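# Place an amber bottle upright under the capping head

## Task

Lift one amber bottle from the bench and set it upright on the pale riser that sits on the capping machine's platform, directly beneath the capping head, while every other bottle stays standing.

## Robot and tools

Robot: two arms, left_arm and right_arm, each a six-joint arm ending in a parallel two-finger gripper with a wrist camera. The scene frame has its origin at table-top height midway between the nominal bases, +z up, +x out over the table, and left_arm on the +y side (image left/right does not match these names). Calibrated bases in the scene frame: left_arm at (-0.036, +0.299, 0) m, quat_wxyz (+1.000, 0, 0, -0.017); right_arm at (-0.022, -0.288, 0) m, quat_wxyz (+1.000, 0, 0, +0.020). Both bases have +z as up. Every hand pose, hand target and wrist camera pose is expressed in that arm's own base frame; fixed cameras and the table use the scene frame. Reported hand positions may be wrong by a few centimetres, worse at long reach.

Gripper geometry: fingers point along the gripper's +z axis and move apart along its y axis. end_effector_position is the point between the finger pads, roughly 5 mm short of the tips.

Row layout (shared by execute_actions and move): one flat list of 16 numbers covering both arms, always all 16 even if one arm is idle. First 8 are left_arm: x, y, z in metres, then qw, qx, qy, qz (w first), then opening; the next 8 are the same for right_arm. Position and quaternion are an absolute pose of the gripper in that arm's base frame, not an offset. Opening runs from -1 (closed) to +1 (fully open, 0.070 m); closing fully takes about 1.0 s or more. To hold an arm still, resend its last reported pose and its current opening every time; to keep an orientation fixed, repeat the same quaternion instead of copying the drifting reported one. Sending 0 as an opening is a real command, not 'unchanged'.

execute_actions(actions, cameras): actions is a list of actions; each action is a list of up to 15 rows, each row run for one 1/30 s step, with the final row held to fill 15 steps. Each target must lie within 0.6 m of that gripper's current position along each gripper axis, or the action is rejected for both arms; if the first action fails this against the latest reported state, or anything is malformed, the whole call is rejected. An empty actions list simply reports state, images, and the scene number. cameras picks images: omitted/null/["all"] gives all, [] gives none; names are cam_head_left, cam_head_right, cam_high, cam_low (504x504), cam_left_wrist, cam_right_wrist (672x504). An unknown name voids the call.

move(target, speed, blend, opening_speed, blocking, cameras): drives each gripper in a straight line from its Hand target to the absolute pose in target (one 16-number row, or up to 15 rows visited in sequence, all within 10 s total; no 0.6 m limit). speed is m/s per arm path, 0.002 to 2.2, default 0.25, rotation capped at twice that in rad/s; one value or one per target. blend in metres rounds corners at intermediate targets (default 0). opening_speed (0.2 or more, scale units per second) ramps finger commands. Opening changes in the first row apply at the start; in later rows they apply after arriving and settling, pausing all arms. blocking=false returns after about 0.5 s while motion continues; a new move takes over from the current point. Paths do not avoid obstacles or the other arm; faster moves lag, overshoot and hit harder. Avoid paths passing near an arm's own base (can flip the shoulder posture). The result adds a 'move:' line: done, off_target, moving, held or fault, plus limits (paced means clipped, held means steps withheld). done means within 3 mm and 2 degrees; neither done nor off_target tells you about contact.

wait(seconds 0 to 10, cameras): lets time pass holding last commands; a running move continues. stop(cameras): brakes the running move. zoom_image(camera, region=[x0, y0, x1, y1] pixels, at most 504x504) enlarges part of that camera's latest image. read_manual(section="licences") returns licence text only. finished_scene(scene) ends the current scene, given its number; irreversible, and tool calls after it in the same reply belong to the next scene.

Result lines: end_effector_position and end_effector_quat_wxyz per arm; Hand target, the pose each arm is actually heading to, often short of what you asked; Tool commands, the present opening commands; grip_measured, measured opening on the -1..+1 scale; Joint positions (last value is finger opening in metres); joint torques in that order, including gravity, with offsets and noise, positive toward larger joint values. Warnings: MOTOR HOT (65 °C), OVER-TEMPERATURE FAULT (80 °C, arm goes limp for 30-60 s or more), TORQUE FAULT (arm frozen 10 s).

Control details: each step the commanded orientation is clipped to 32 degrees from the current one; position takes priority over orientation. Joint targets move at most 3 rad/s, reaching that in 0.6 s. To grip, command about 0.05 below the grip_measured reading at first contact for full force (about 20 N per pad); less gives a lighter hold.

Avoid: dropping the bottle or releasing it while it moves, toppling other bottles, knocking anything off the table, fast impacts, and pressing into surfaces far past contact. Keep the arms apart; a clearance check blocks some commands but not finger motion, and collisions or one gripper squeezing the other's fingers can fail the task. Contact torque limits: waist, shoulder, elbow 21.3 N m; forearm roll, wrist pitch, wrist roll 7.44 N m, though those wrist motors deliver only about 4 N m including the held load. Long stretched-out holds or pushing at unreachable poses heat motors, even while you deliberate. Loose objects may occasionally be nudged by the scene. Success is judged after the robot lets go, so the bottle must stand on the riser unaided.

Each tool is called after "Emit:" as name([rows], argument=value, ...), one row to a line, values as JSON.

## Session

Emit:
execute_actions(actions=[])

Scene clock: 0.00 s.
left_arm: end_effector_position=(+0.2484, +0.0866, +0.1761) grip_measured=+0.99 end_effector_quat_wxyz=(+0.315, -0.260, +0.896, +0.177) | right_arm: end_effector_position=(+0.0676, +0.3553, +0.1927) grip_measured=+0.99 end_effector_quat_wxyz=(-0.339, +0.721, -0.591, -0.121)
Joint positions: left_arm=[-0.138 1.07 -0.698 0.736 0.936 -1.047 0.07] | right_arm=[1.49 1.325 -0.953 -0.32 0.59 -0.075 0.07]
Joint torques (N m): no reading
Hand target: left_arm +0.2484, +0.0866, +0.1761; +0.315, -0.260, +0.896, +0.177 | right_arm +0.0676, +0.3553, +0.1927; -0.339, +0.721, -0.591, -0.121
Tool commands: left_gripper/opening=+1.0 right_gripper/opening=+1.0

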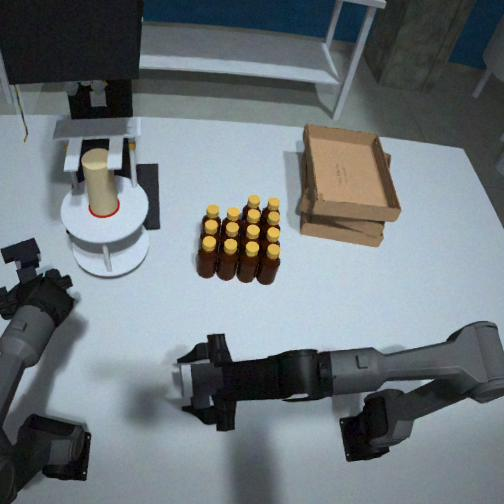

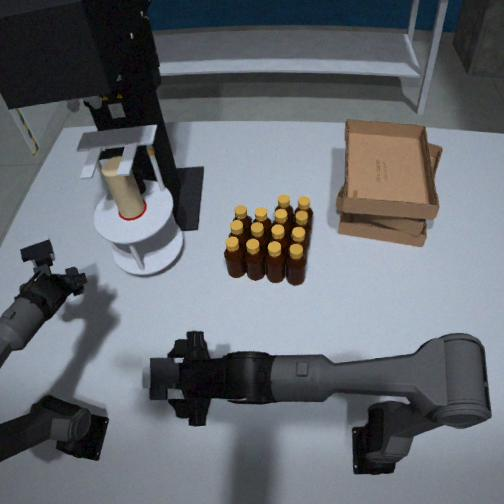

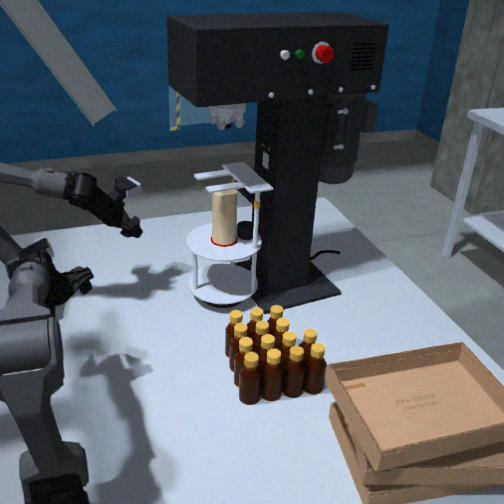

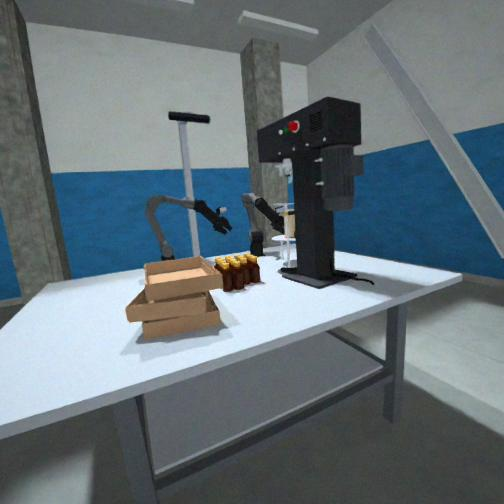

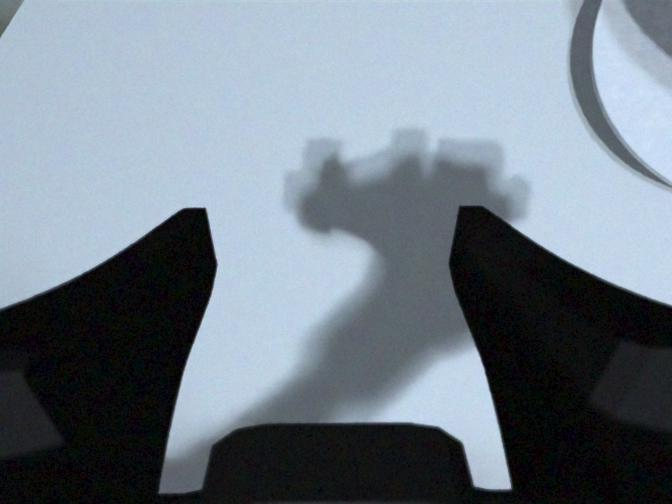

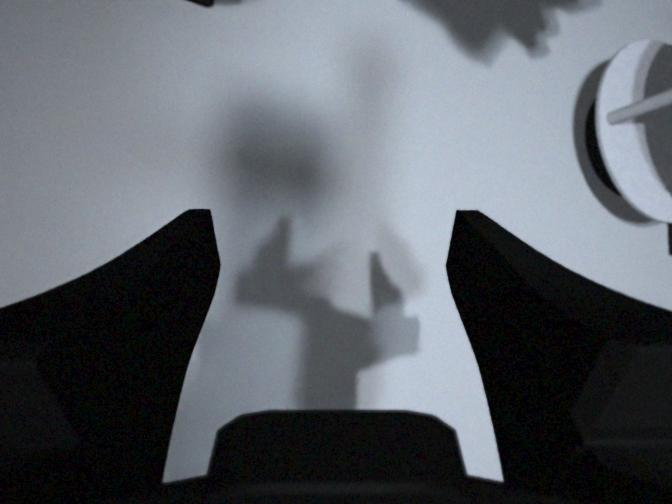

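Emit:
zoom_image(camera="cam_high", region=[150, 80, 350, 310])

Emit:
zoom_image(camera="cam_head_left", region=[30, 60, 300, 300])

Emit:
zoom_image(camera="cam_head_right", region=[60, 60, 330, 300])

Emit:
zoom_image(camera="cam_low", region=[130, 160, 370, 340])

Scaled by 2.191.

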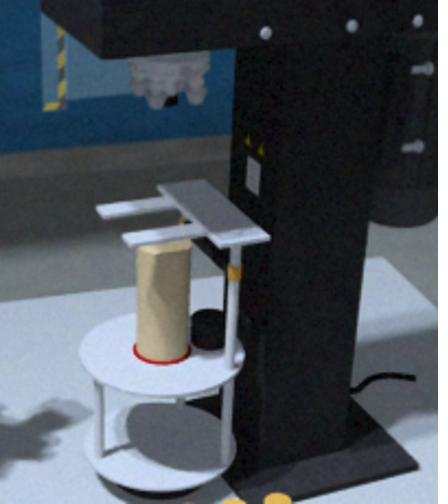

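Scaled by 1.867.

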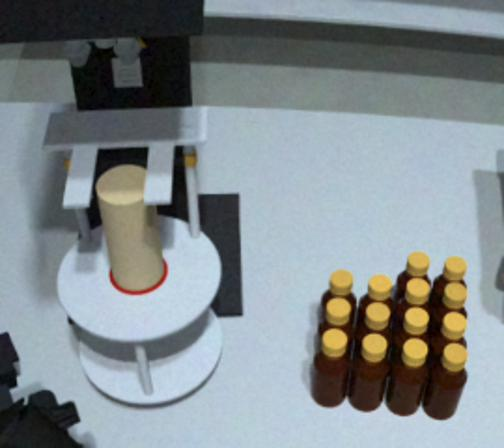

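Scaled by 1.867.

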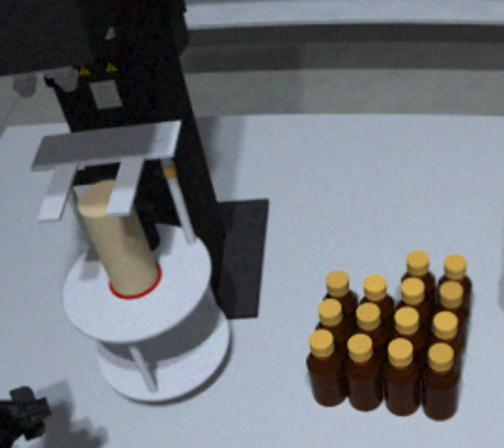

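Scaled by 2.100.

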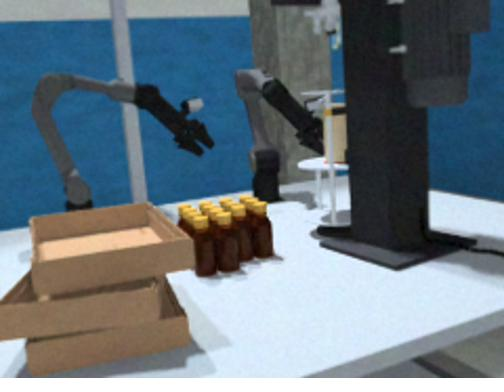

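Emit:
move(target=[0.30,-0.08,0.26,0.408,0.2346,0.8754,-0.1094,1,0.0676,0.3553,0.1927,-0.339,0.721,-0.591,-0.121,1])

Scene clock: 77.10 s.
left_arm: end_effector_position=(+0.3000, -0.0801, +0.2601) grip_measured=+0.99 end_effector_quat_wxyz=(+0.408, +0.234, +0.875, -0.110) | right_arm: end_effector_position=(+0.0676, +0.3553, +0.1927) grip_measured=+0.99 end_effector_quat_wxyz=(-0.339, +0.721, -0.591, -0.121)
Joint positions: left_arm=[0.033 1.083 -0.956 -0.581 0.83 0.797 0.07] | right_arm=[1.49 1.325 -0.953 -0.32 0.59 -0.075 0.07]
Joint torques (N m): left_arm=[-0.04 -3.1 -7.57 -0.36 -0.55 -0.1] | right_arm=[-0.12 -2.3 -6.28 -0.09 -0.77 -0.13]
Hand target: left_arm +0.3000, -0.0800, +0.2600; +0.408, +0.235, +0.875, -0.109 | right_arm +0.0676, +0.3553, +0.1927; -0.339, +0.721, -0.591, -0.121
Off the commanded pose: left_arm 0.000 m, 0 deg | right_arm 0.000 m, 0 deg.
move: done

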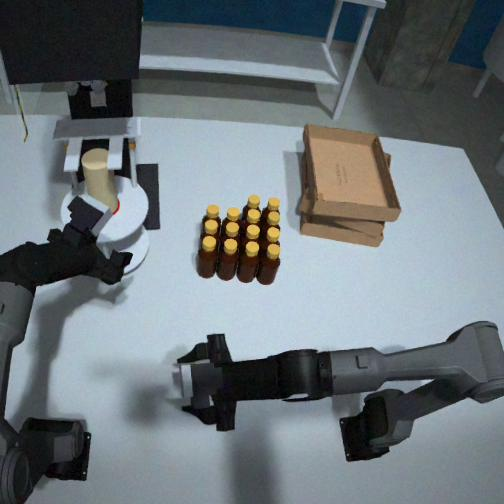

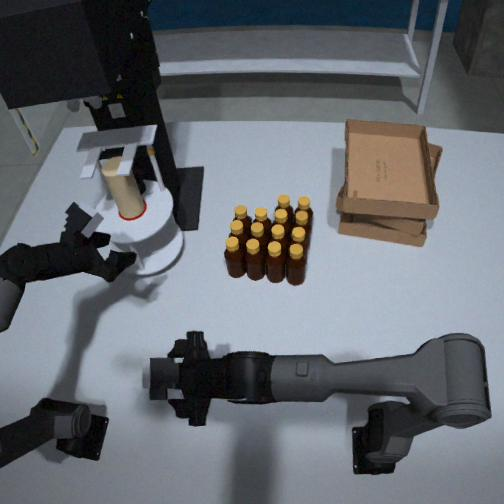

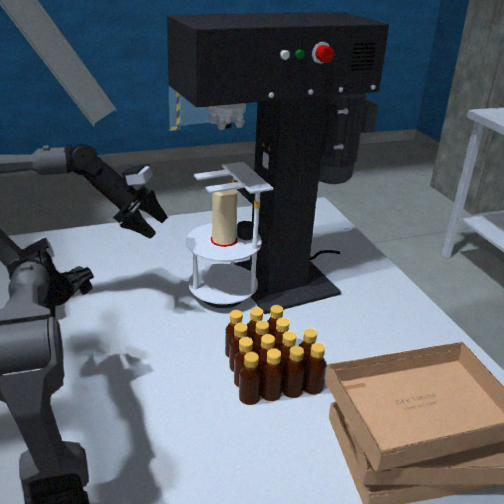

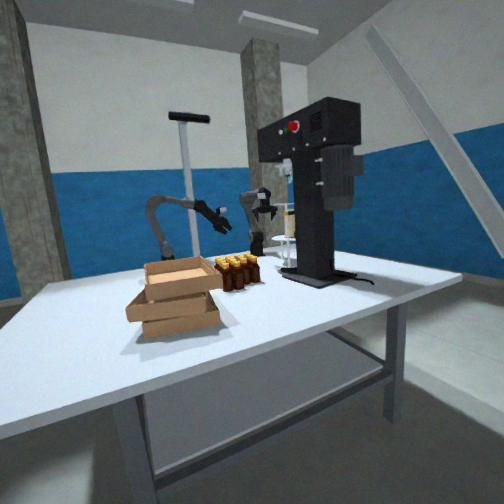

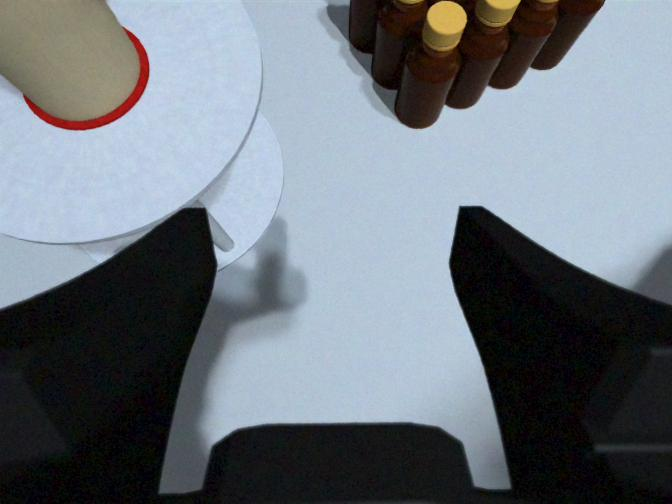

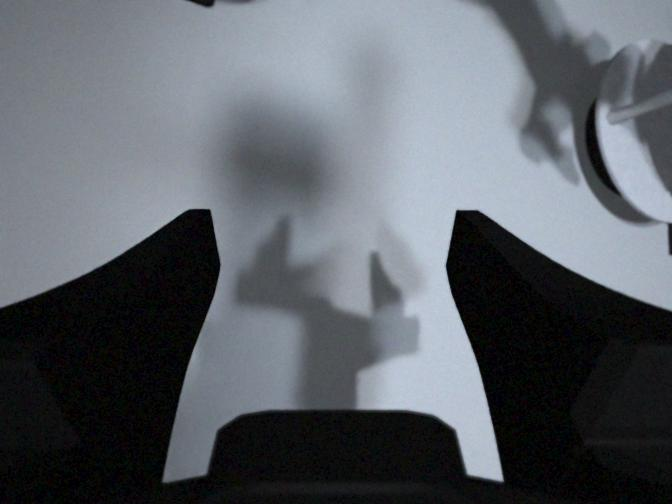

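Emit:
move(target=[0.22,-0.06,0.33,0.7071,0,0.7071,0,1,0.0676,0.3553,0.1927,-0.339,0.721,-0.591,-0.121,1])

Scene clock: 96.90 s.
left_arm: end_effector_position=(+0.2200, -0.0592, +0.3304) grip_measured=+0.99 end_effector_quat_wxyz=(+0.701, +0.093, +0.701, -0.093) | right_arm: end_effector_position=(+0.0676, +0.3553, +0.1927) grip_measured=+0.99 end_effector_quat_wxyz=(-0.339, +0.721, -0.591, -0.121)
Joint positions: left_arm=[-0.276 0.435 -0.474 0.105 0.128 -0.103 0.07] | right_arm=[1.49 1.325 -0.953 -0.32 0.59 -0.075 0.07]
Joint torques (N m): left_arm=[-1.38 1.02 -6.84 -0.17 -0.98 0.02] | right_arm=[-0.61 -2.27 -6.1 -0.16 -0.79 -0.19]
Hand target: left_arm +0.2202, -0.0593, +0.3300; +0.701, +0.093, +0.701, -0.093 | right_arm +0.0676, +0.3553, +0.1927; -0.339, +0.721, -0.591, -0.121
Off the commanded pose: left_arm 0.001 m, 15 deg | right_arm 0.000 m, 0 deg.
move: off_target (left_arm)

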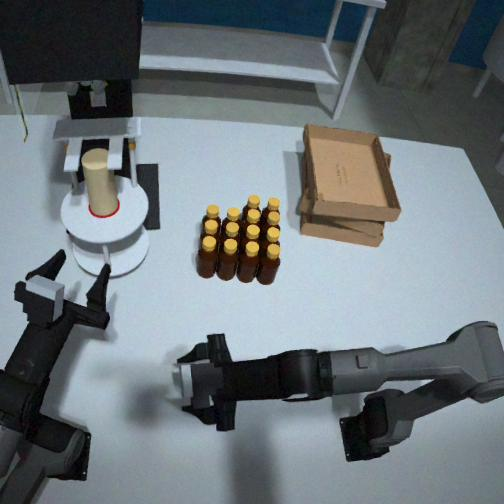

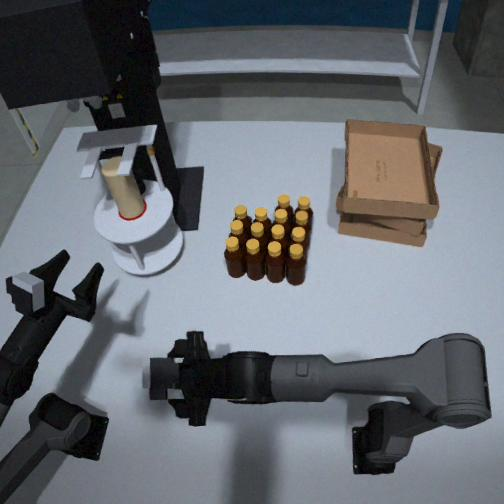

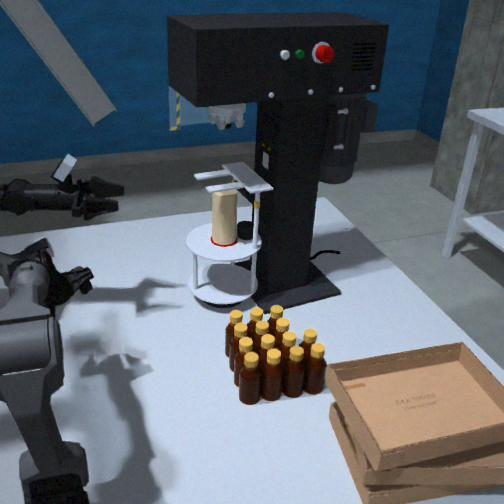

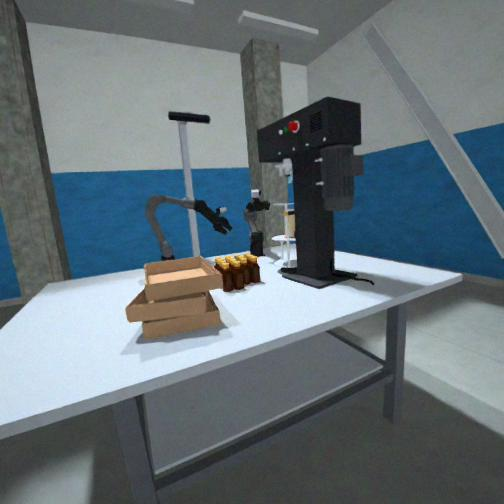

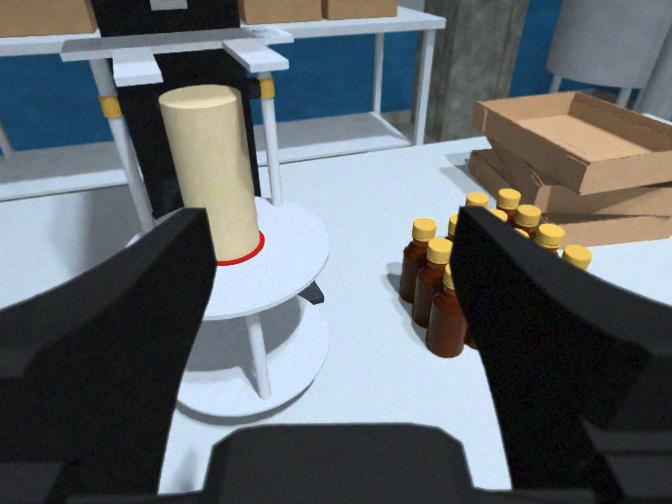

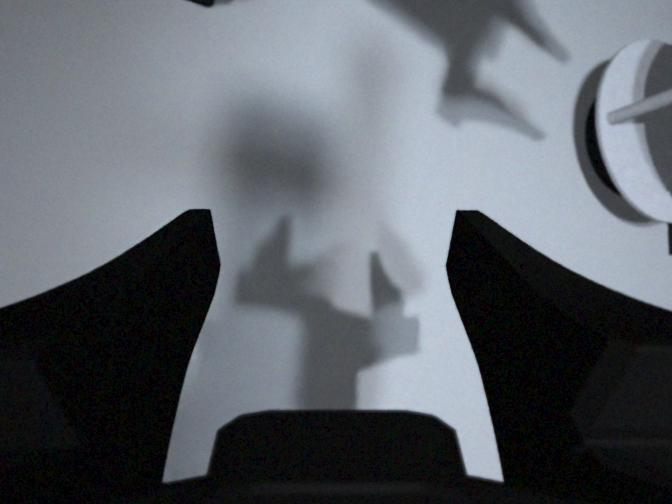

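Emit:
move(target=[0.30,-0.13,0.15,0.5664,0.2908,0.7382,-0.2231,1,0.0676,0.3553,0.1927,-0.339,0.721,-0.591,-0.121,1])

Emit:
zoom_image(camera="cam_left_wrist", region=[200, 0, 600, 300])

Scene clock: 174.73 s.
left_arm: end_effector_position=(+0.3001, -0.1299, +0.1501) grip_measured=+0.99 end_effector_quat_wxyz=(+0.566, +0.291, +0.738, -0.223) | right_arm: end_effector_position=(+0.0676, +0.3553, +0.1927) grip_measured=+0.99 end_effector_quat_wxyz=(-0.339, +0.721, -0.591, -0.121)
Joint positions: left_arm=[0.112 1.407 -0.311 1.079 -0.984 -0.508 0.07] | right_arm=[1.49 1.325 -0.953 -0.32 0.59 -0.075 0.07]
Joint torques (N m): left_arm=[-0.75 -3.98 -4.89 -0.5 -0.74 0.02] | right_arm=[-0.24 -2.37 -6.57 -0.26 -0.9 -0.15]
Hand target: left_arm +0.3000, -0.1300, +0.1500; +0.566, +0.291, +0.738, -0.223 | right_arm +0.0676, +0.3553, +0.1927; -0.339, +0.721, -0.591, -0.121
Off the commanded pose: left_arm 0.000 m, 0 deg | right_arm 0.000 m, 0 deg.
move: done

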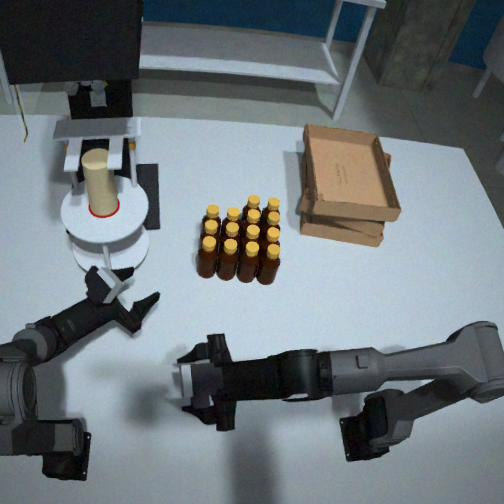

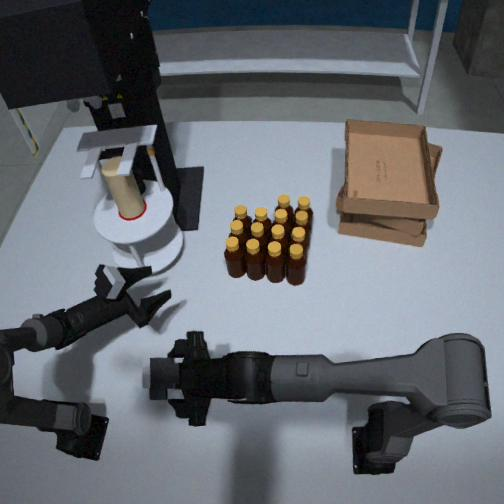

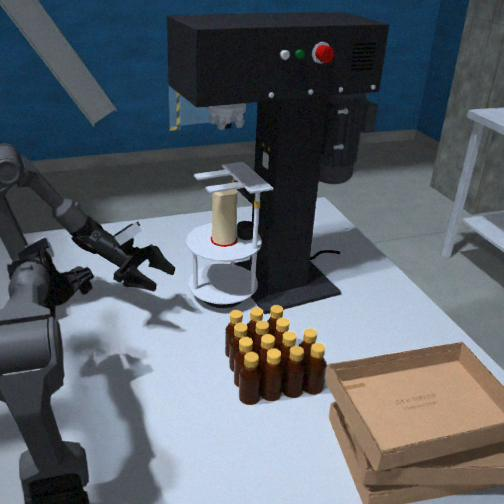

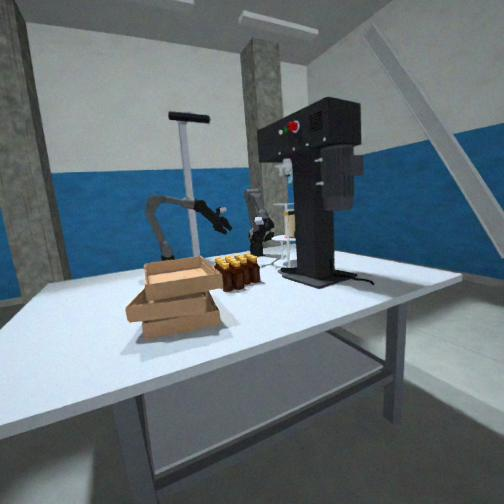

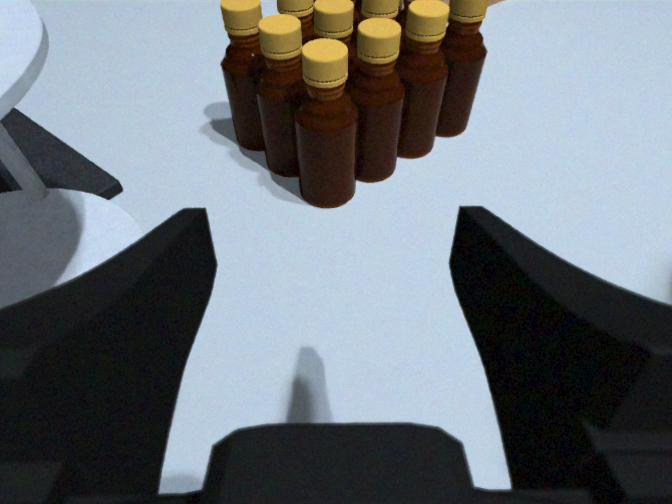

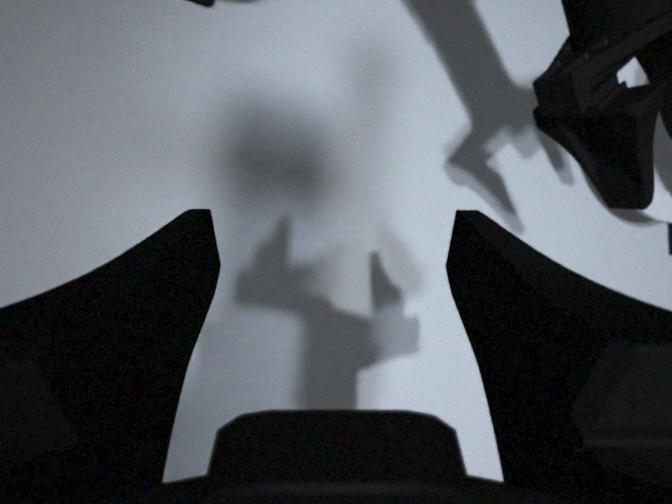

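Scaled by 1.260.

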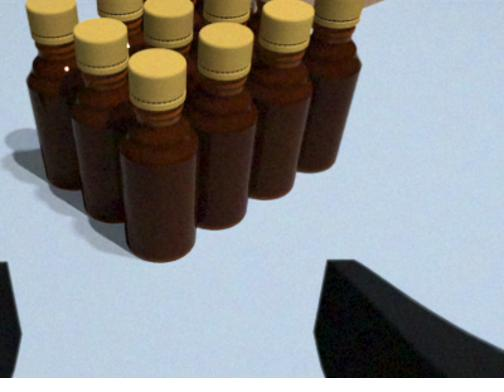

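Emit:
move([
  [0.345,-0.165,0.068,0.5664,0.2908,0.7382,-0.2231,1,0.0676,0.3553,0.1927,-0.339,0.721,-0.591,-0.121,1],
  [0.3846,-0.2006,0.068,0.5664,0.2908,0.7382,-0.2231,1,0.0676,0.3553,0.1927,-0.339,0.721,-0.591,-0.121,1],
], speed=[0.25,0.12])

Emit:
zoom_image(camera="cam_left_wrist", region=[150, 0, 550, 300])

Scene clock: 200.70 s.
left_arm: end_effector_position=(+0.3848, -0.2009, +0.0682) grip_measured=+0.99 end_effector_quat_wxyz=(+0.567, +0.291, +0.738, -0.223) | right_arm: end_effector_position=(+0.0676, +0.3553, +0.1927) grip_measured=+0.99 end_effector_quat_wxyz=(-0.339, +0.721, -0.591, -0.121)
Joint positions: left_arm=[-0.236 2 -0.586 0.563 -1.1 -0.134 0.07] | right_arm=[1.49 1.325 -0.953 -0.32 0.59 -0.075 0.07]
Joint torques (N m): left_arm=[0.08 -6.81 -2.72 -0.09 -1.04 0.05] | right_arm=[-0.16 -2.22 -5.61 -0.2 -0.91 -0.03]
Hand target: left_arm +0.3846, -0.2006, +0.0680; +0.566, +0.291, +0.738, -0.223 | right_arm +0.0676, +0.3553, +0.1927; -0.339, +0.721, -0.591, -0.121
Off the commanded pose: left_arm 0.000 m, 0 deg | right_arm 0.000 m, 0 deg.
move: done

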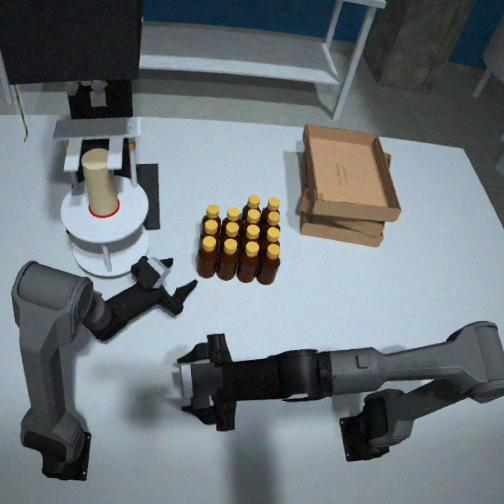

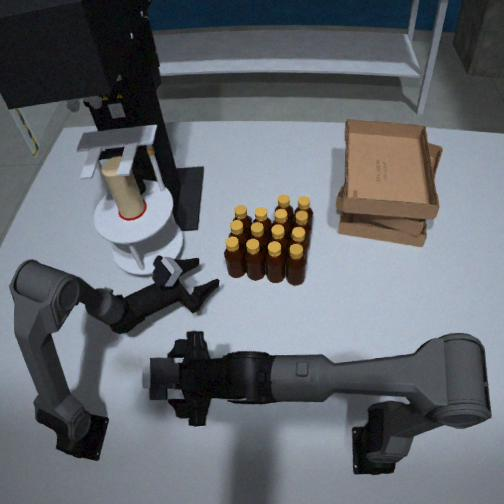

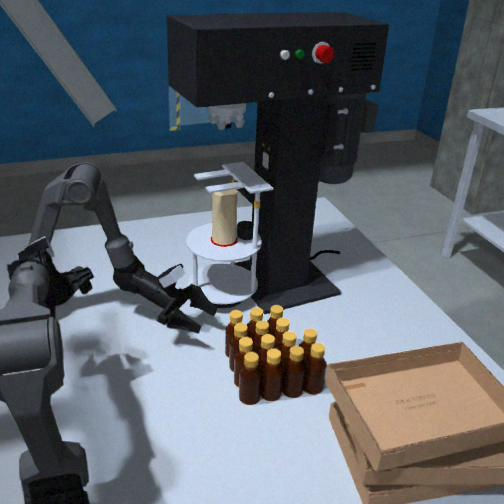

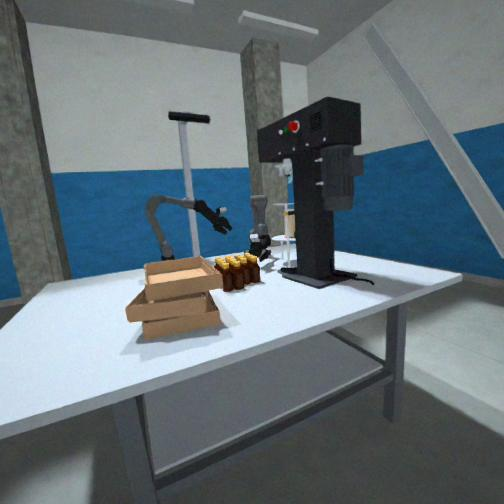

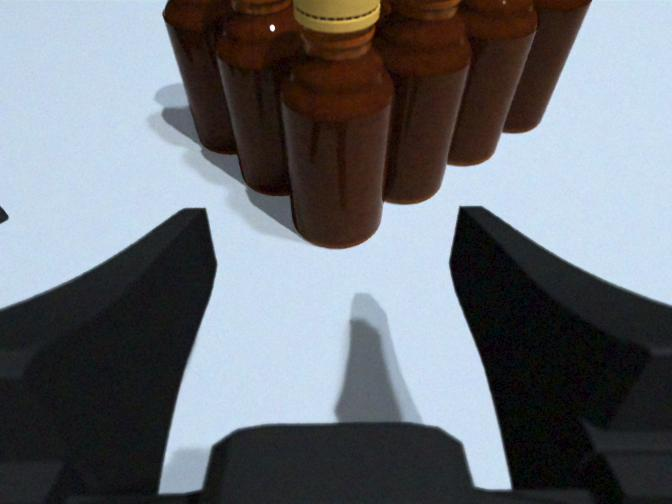

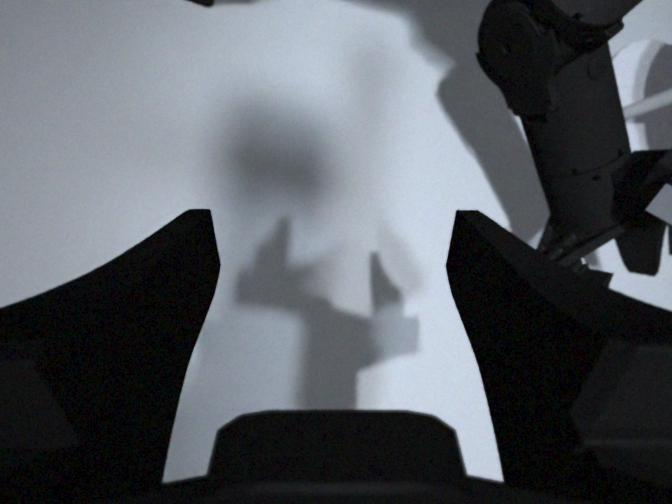

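Scaled by 1.260.

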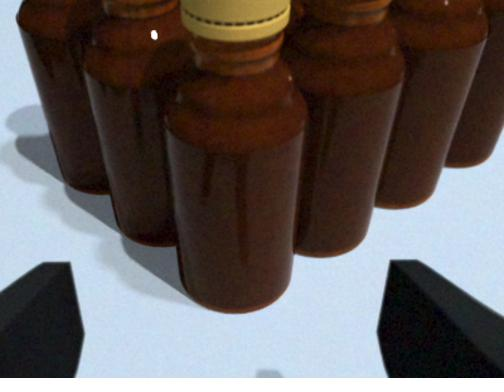

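Emit:
move(target=[0.4132,-0.2286,0.068,0.5664,0.2908,0.7382,-0.2231,1,0.0676,0.3553,0.1927,-0.339,0.721,-0.591,-0.121,1], speed=0.1, cameras=["cam_left_wrist","cam_high","cam_head_right"])

Emit:
zoom_image(camera="cam_left_wrist", region=[150, 0, 550, 300])

Emit:
zoom_image(camera="cam_head_right", region=[150, 180, 330, 300])

Scene clock: 219.80 s.
left_arm: end_effector_position=(+0.4134, -0.2288, +0.0679) grip_measured=+0.99 end_effector_quat_wxyz=(+0.566, +0.291, +0.738, -0.223) | right_arm: end_effector_position=(+0.0676, +0.3553, +0.1927) grip_measured=+0.99 end_effector_quat_wxyz=(-0.339, +0.721, -0.591, -0.121)
Joint positions: left_arm=[-0.312 2.056 -0.736 0.507 -1.007 -0.167 0.07] | right_arm=[1.49 1.325 -0.953 -0.32 0.59 -0.075 0.07]
Joint torques (N m): left_arm=[-0.34 -7.83 -3.26 -0.16 -1.09 -0.02] | right_arm=[-0.53 -2.4 -5.63 -0.22 -0.9 -0.02]
Hand target: left_arm +0.4132, -0.2286, +0.0680; +0.566, +0.291, +0.738, -0.223 | right_arm +0.0676, +0.3553, +0.1927; -0.339, +0.721, -0.591, -0.121
Off the commanded pose: left_arm 0.000 m, 0 deg | right_arm 0.000 m, 0 deg.
move: done
Images, in order (width x height): cam_head_right 504x504, cam_high 504x504, cam_left_wrist 672x504.

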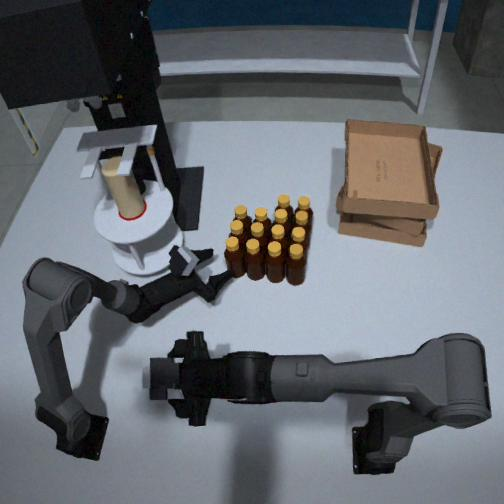

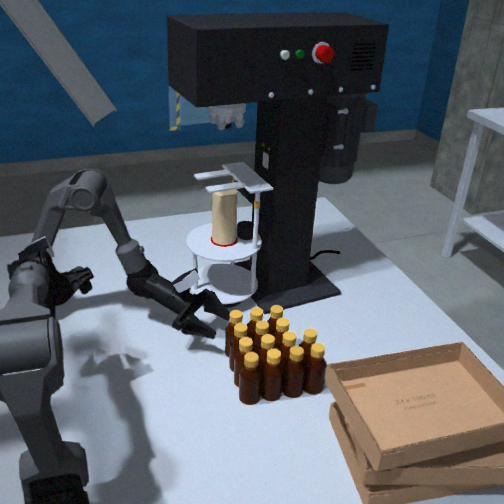

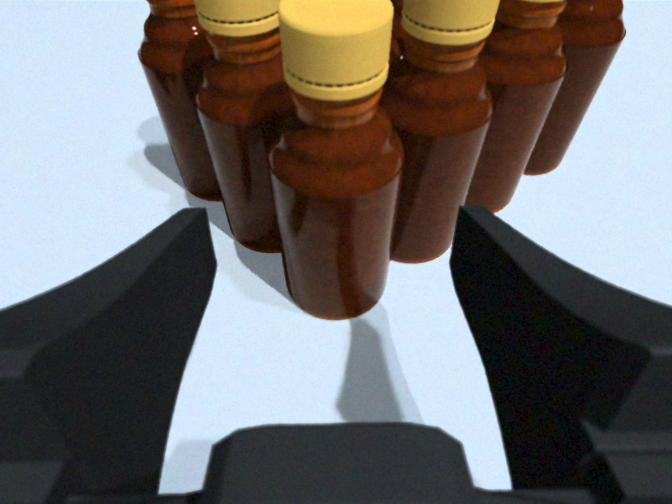

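Scaled by 1.260.

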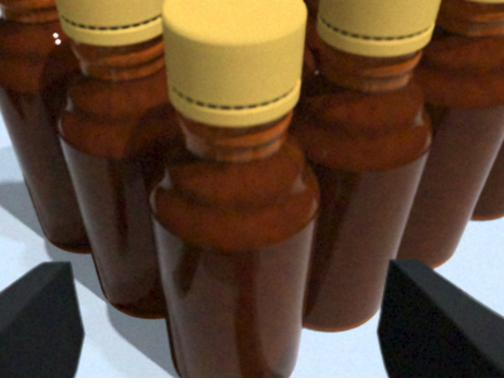

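Scaled by 2.800.

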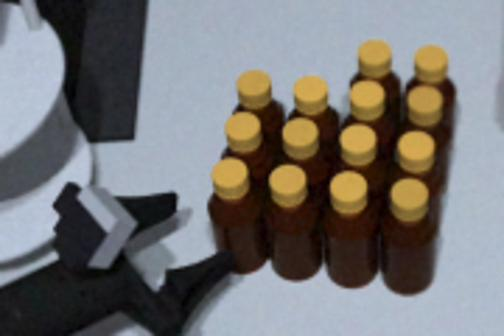

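Emit:
move(target=[0.4428,-0.2562,0.068,0.5664,0.2908,0.7382,-0.2231,1,0.0676,0.3553,0.1927,-0.339,0.721,-0.591,-0.121,1], speed=0.06, cameras=["cam_left_wrist","cam_high"])

Emit:
zoom_image(camera="cam_high", region=[160, 260, 340, 420])

Scene clock: 237.53 s.
left_arm: end_effector_position=(+0.4432, -0.2563, +0.0683) grip_measured=+0.99 end_effector_quat_wxyz=(+0.567, +0.291, +0.738, -0.223) | right_arm: end_effector_position=(+0.0676, +0.3553, +0.1927) grip_measured=+0.99 end_effector_quat_wxyz=(-0.339, +0.721, -0.591, -0.121)
Joint positions: left_arm=[-0.367 2.122 -0.901 0.475 -0.91 -0.201 0.07] | right_arm=[1.49 1.325 -0.953 -0.32 0.59 -0.075 0.07]
Joint torques (N m): left_arm=[-0.9 -8.27 -3.84 -0.3 -0.93 0.02] | right_arm=[-0.35 -2.17 -6.02 -0.19 -0.89 0.08]
Hand target: left_arm +0.4428, -0.2562, +0.0680; +0.566, +0.291, +0.738, -0.223 | right_arm +0.0676, +0.3553, +0.1927; -0.339, +0.721, -0.591, -0.121
Off the commanded pose: left_arm 0.001 m, 0 deg | right_arm 0.000 m, 0 deg.
move: done
Images, in order (width x height): cam_high 504x504, cam_left_wrist 672x504.

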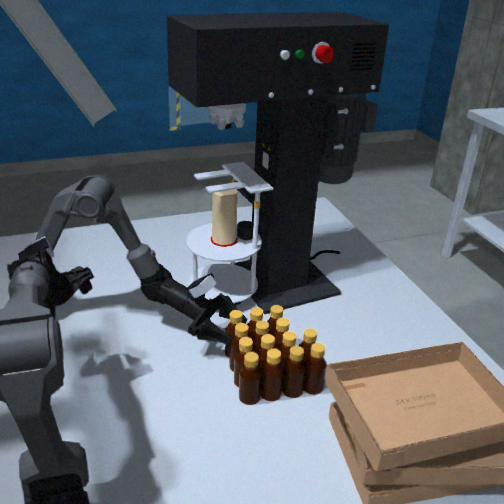

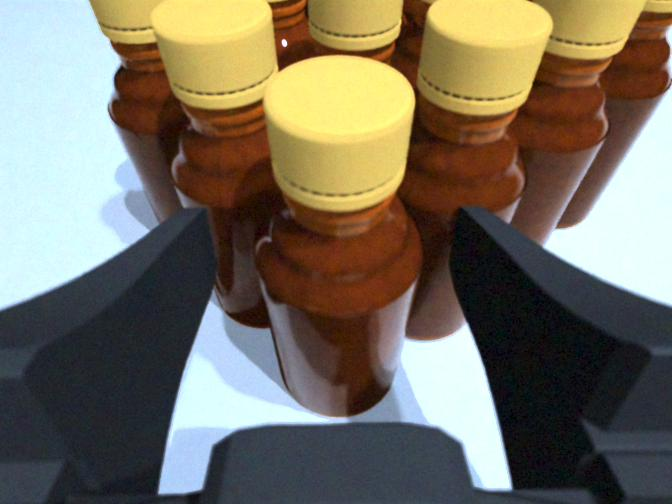

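Scaled by 2.800.

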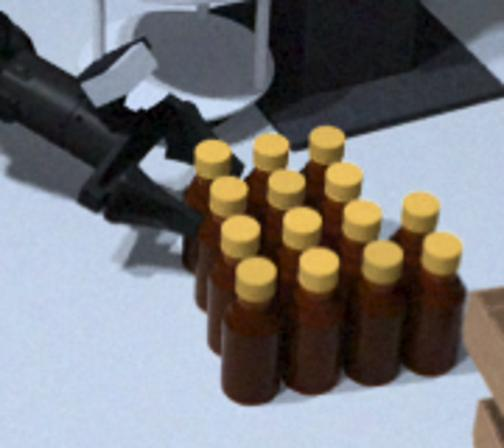

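Emit:
move(target=[0.4418,-0.2573,0.068,0.5664,0.2908,0.7382,-0.2231,0.25,0.0676,0.3553,0.1927,-0.339,0.721,-0.591,-0.121,1], speed=0.06, opening_speed=0.6, cameras=["cam_left_wrist","cam_high"])

Scene clock: 246.97 s.
left_arm: end_effector_position=(+0.4419, -0.2572, +0.0679) grip_measured=+0.30 end_effector_quat_wxyz=(+0.566, +0.291, +0.738, -0.223) | right_arm: end_effector_position=(+0.0676, +0.3553, +0.1927) grip_measured=+0.99 end_effector_quat_wxyz=(-0.339, +0.721, -0.591, -0.121)
Joint positions: left_arm=[-0.372 2.121 -0.898 0.469 -0.911 -0.199 0.045] | right_arm=[1.49 1.325 -0.953 -0.32 0.59 -0.075 0.07]
Joint torques (N m): left_arm=[-1.53 -8.54 -4.11 -0.23 -1.04 0.05] | right_arm=[-0.26 -2.37 -6.04 -0.14 -0.85 0.05]
Hand target: left_arm +0.4418, -0.2573, +0.0680; +0.566, +0.291, +0.738, -0.223 | right_arm +0.0676, +0.3553, +0.1927; -0.339, +0.721, -0.591, -0.121
Off the commanded pose: left_arm 0.000 m, 0 deg | right_arm 0.000 m, 0 deg.
move: done
Images, in order (width x height): cam_high 504x504, cam_left_wrist 672x504.

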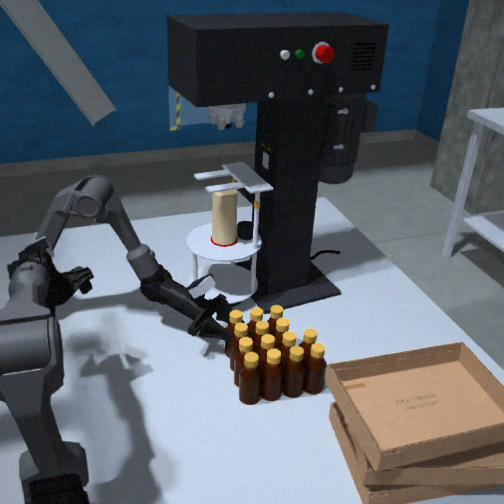

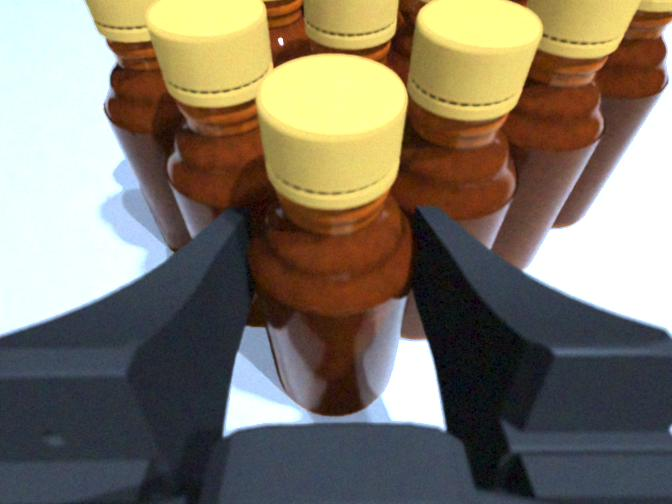

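Emit:
move([
  [0.4418,-0.2573,0.22,0.5664,0.2908,0.7382,-0.2231,0.25,0.0676,0.3553,0.1927,-0.339,0.721,-0.591,-0.121,1],
  [0.34,-0.19,0.36,0.5806,0.2054,0.7664,-0.1556,0.25,0.0676,0.3553,0.1927,-0.339,0.721,-0.591,-0.121,1],
  [0.29,0.06,0.40,0.6088,0,0.7934,0,0.25,0.0676,0.3553,0.1927,-0.339,0.721,-0.591,-0.121,1],
], speed=[0.1,0.2,0.2], blend=[0.02,0.03,0])

Emit:
zoom_image(camera="cam_high", region=[100, 60, 340, 300])

Scene clock: 297.90 s.
left_arm: end_effector_position=(+0.2900, +0.0601, +0.4001) grip_measured=+0.30 end_effector_quat_wxyz=(+0.609, +0.000, +0.793, +0.000) | right_arm: end_effector_position=(+0.0676, +0.3553, +0.1927) grip_measured=+0.99 end_effector_quat_wxyz=(-0.339, +0.721, -0.591, -0.121)
Joint positions: left_arm=[0.671 0.922 -1.097 -0.932 0.845 0.932 0.045] | right_arm=[1.49 1.325 -0.953 -0.32 0.59 -0.075 0.07]
Joint torques (N m): left_arm=[-0.66 -2.12 -7.18 -0.73 -1 -0.05] | right_arm=[-0.19 -2.35 -5.62 -0.17 -0.76 -0.03]
Hand target: left_arm +0.2900, +0.0600, +0.4000; +0.609, +0.000, +0.793, +0.000 | right_arm +0.0676, +0.3553, +0.1927; -0.339, +0.721, -0.591, -0.121
Off the commanded pose: left_arm 0.000 m, 0 deg | right_arm 0.000 m, 0 deg.
move: done

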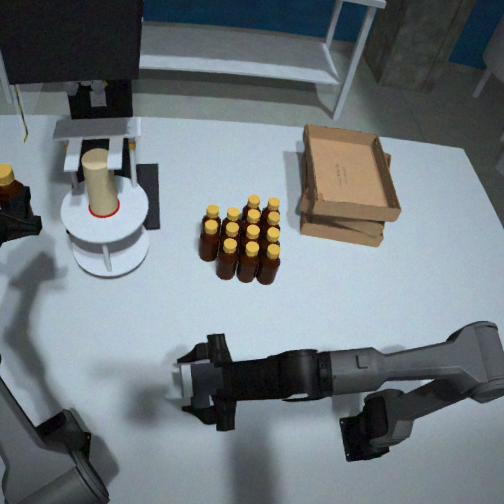

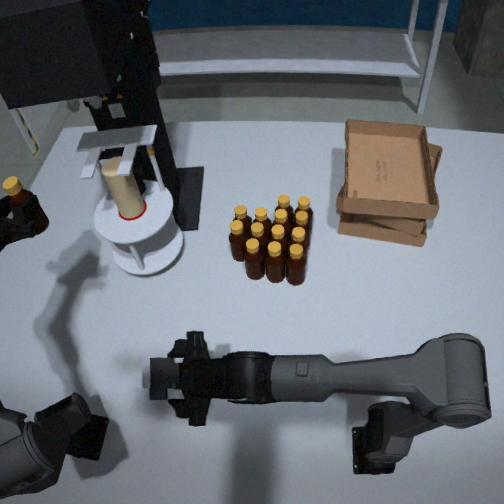

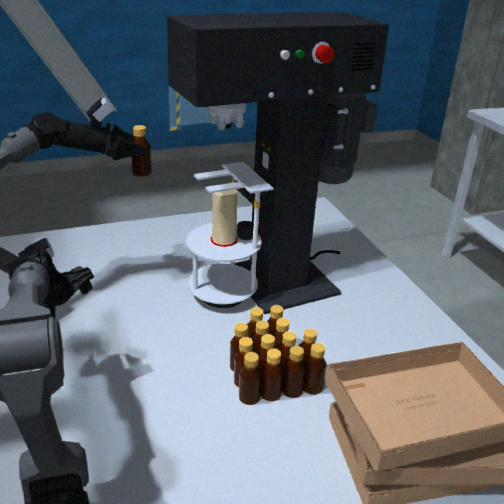

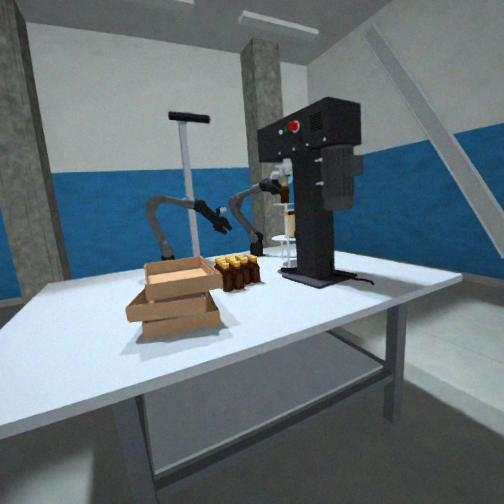

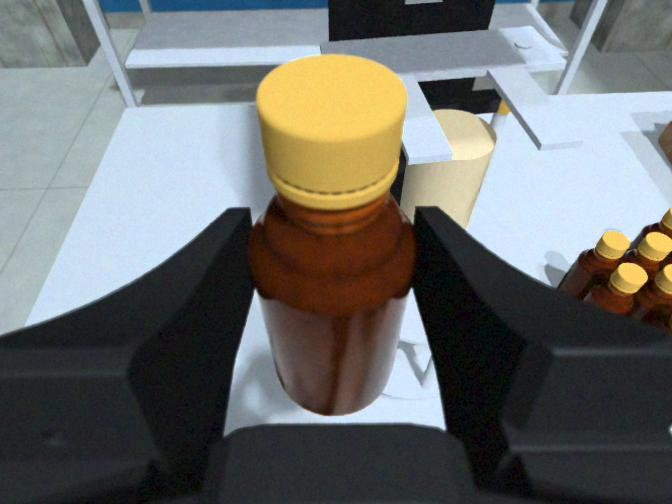

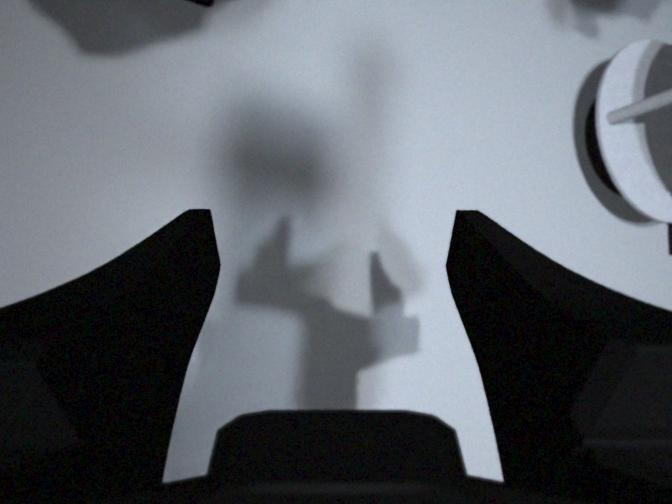

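Scaled by 2.100.

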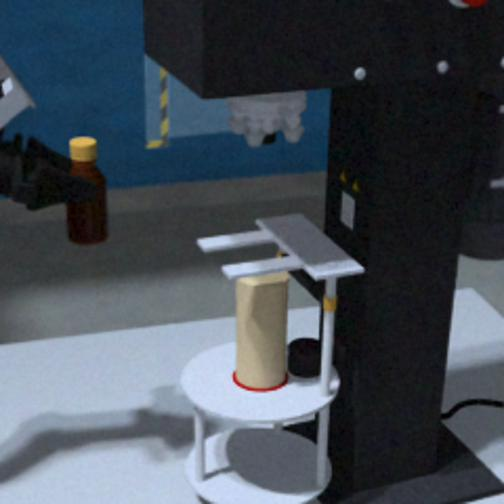

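Emit:
zoom_image(camera="cam_left_wrist", region=[300, 0, 620, 240])

Scaled by 1.575.

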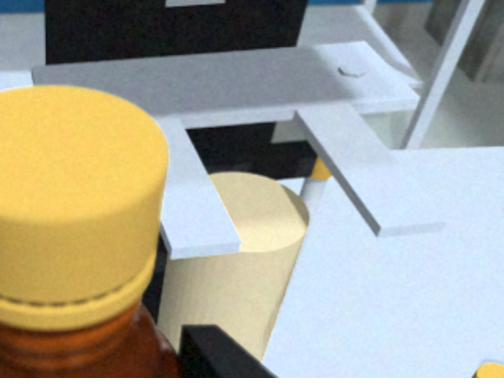

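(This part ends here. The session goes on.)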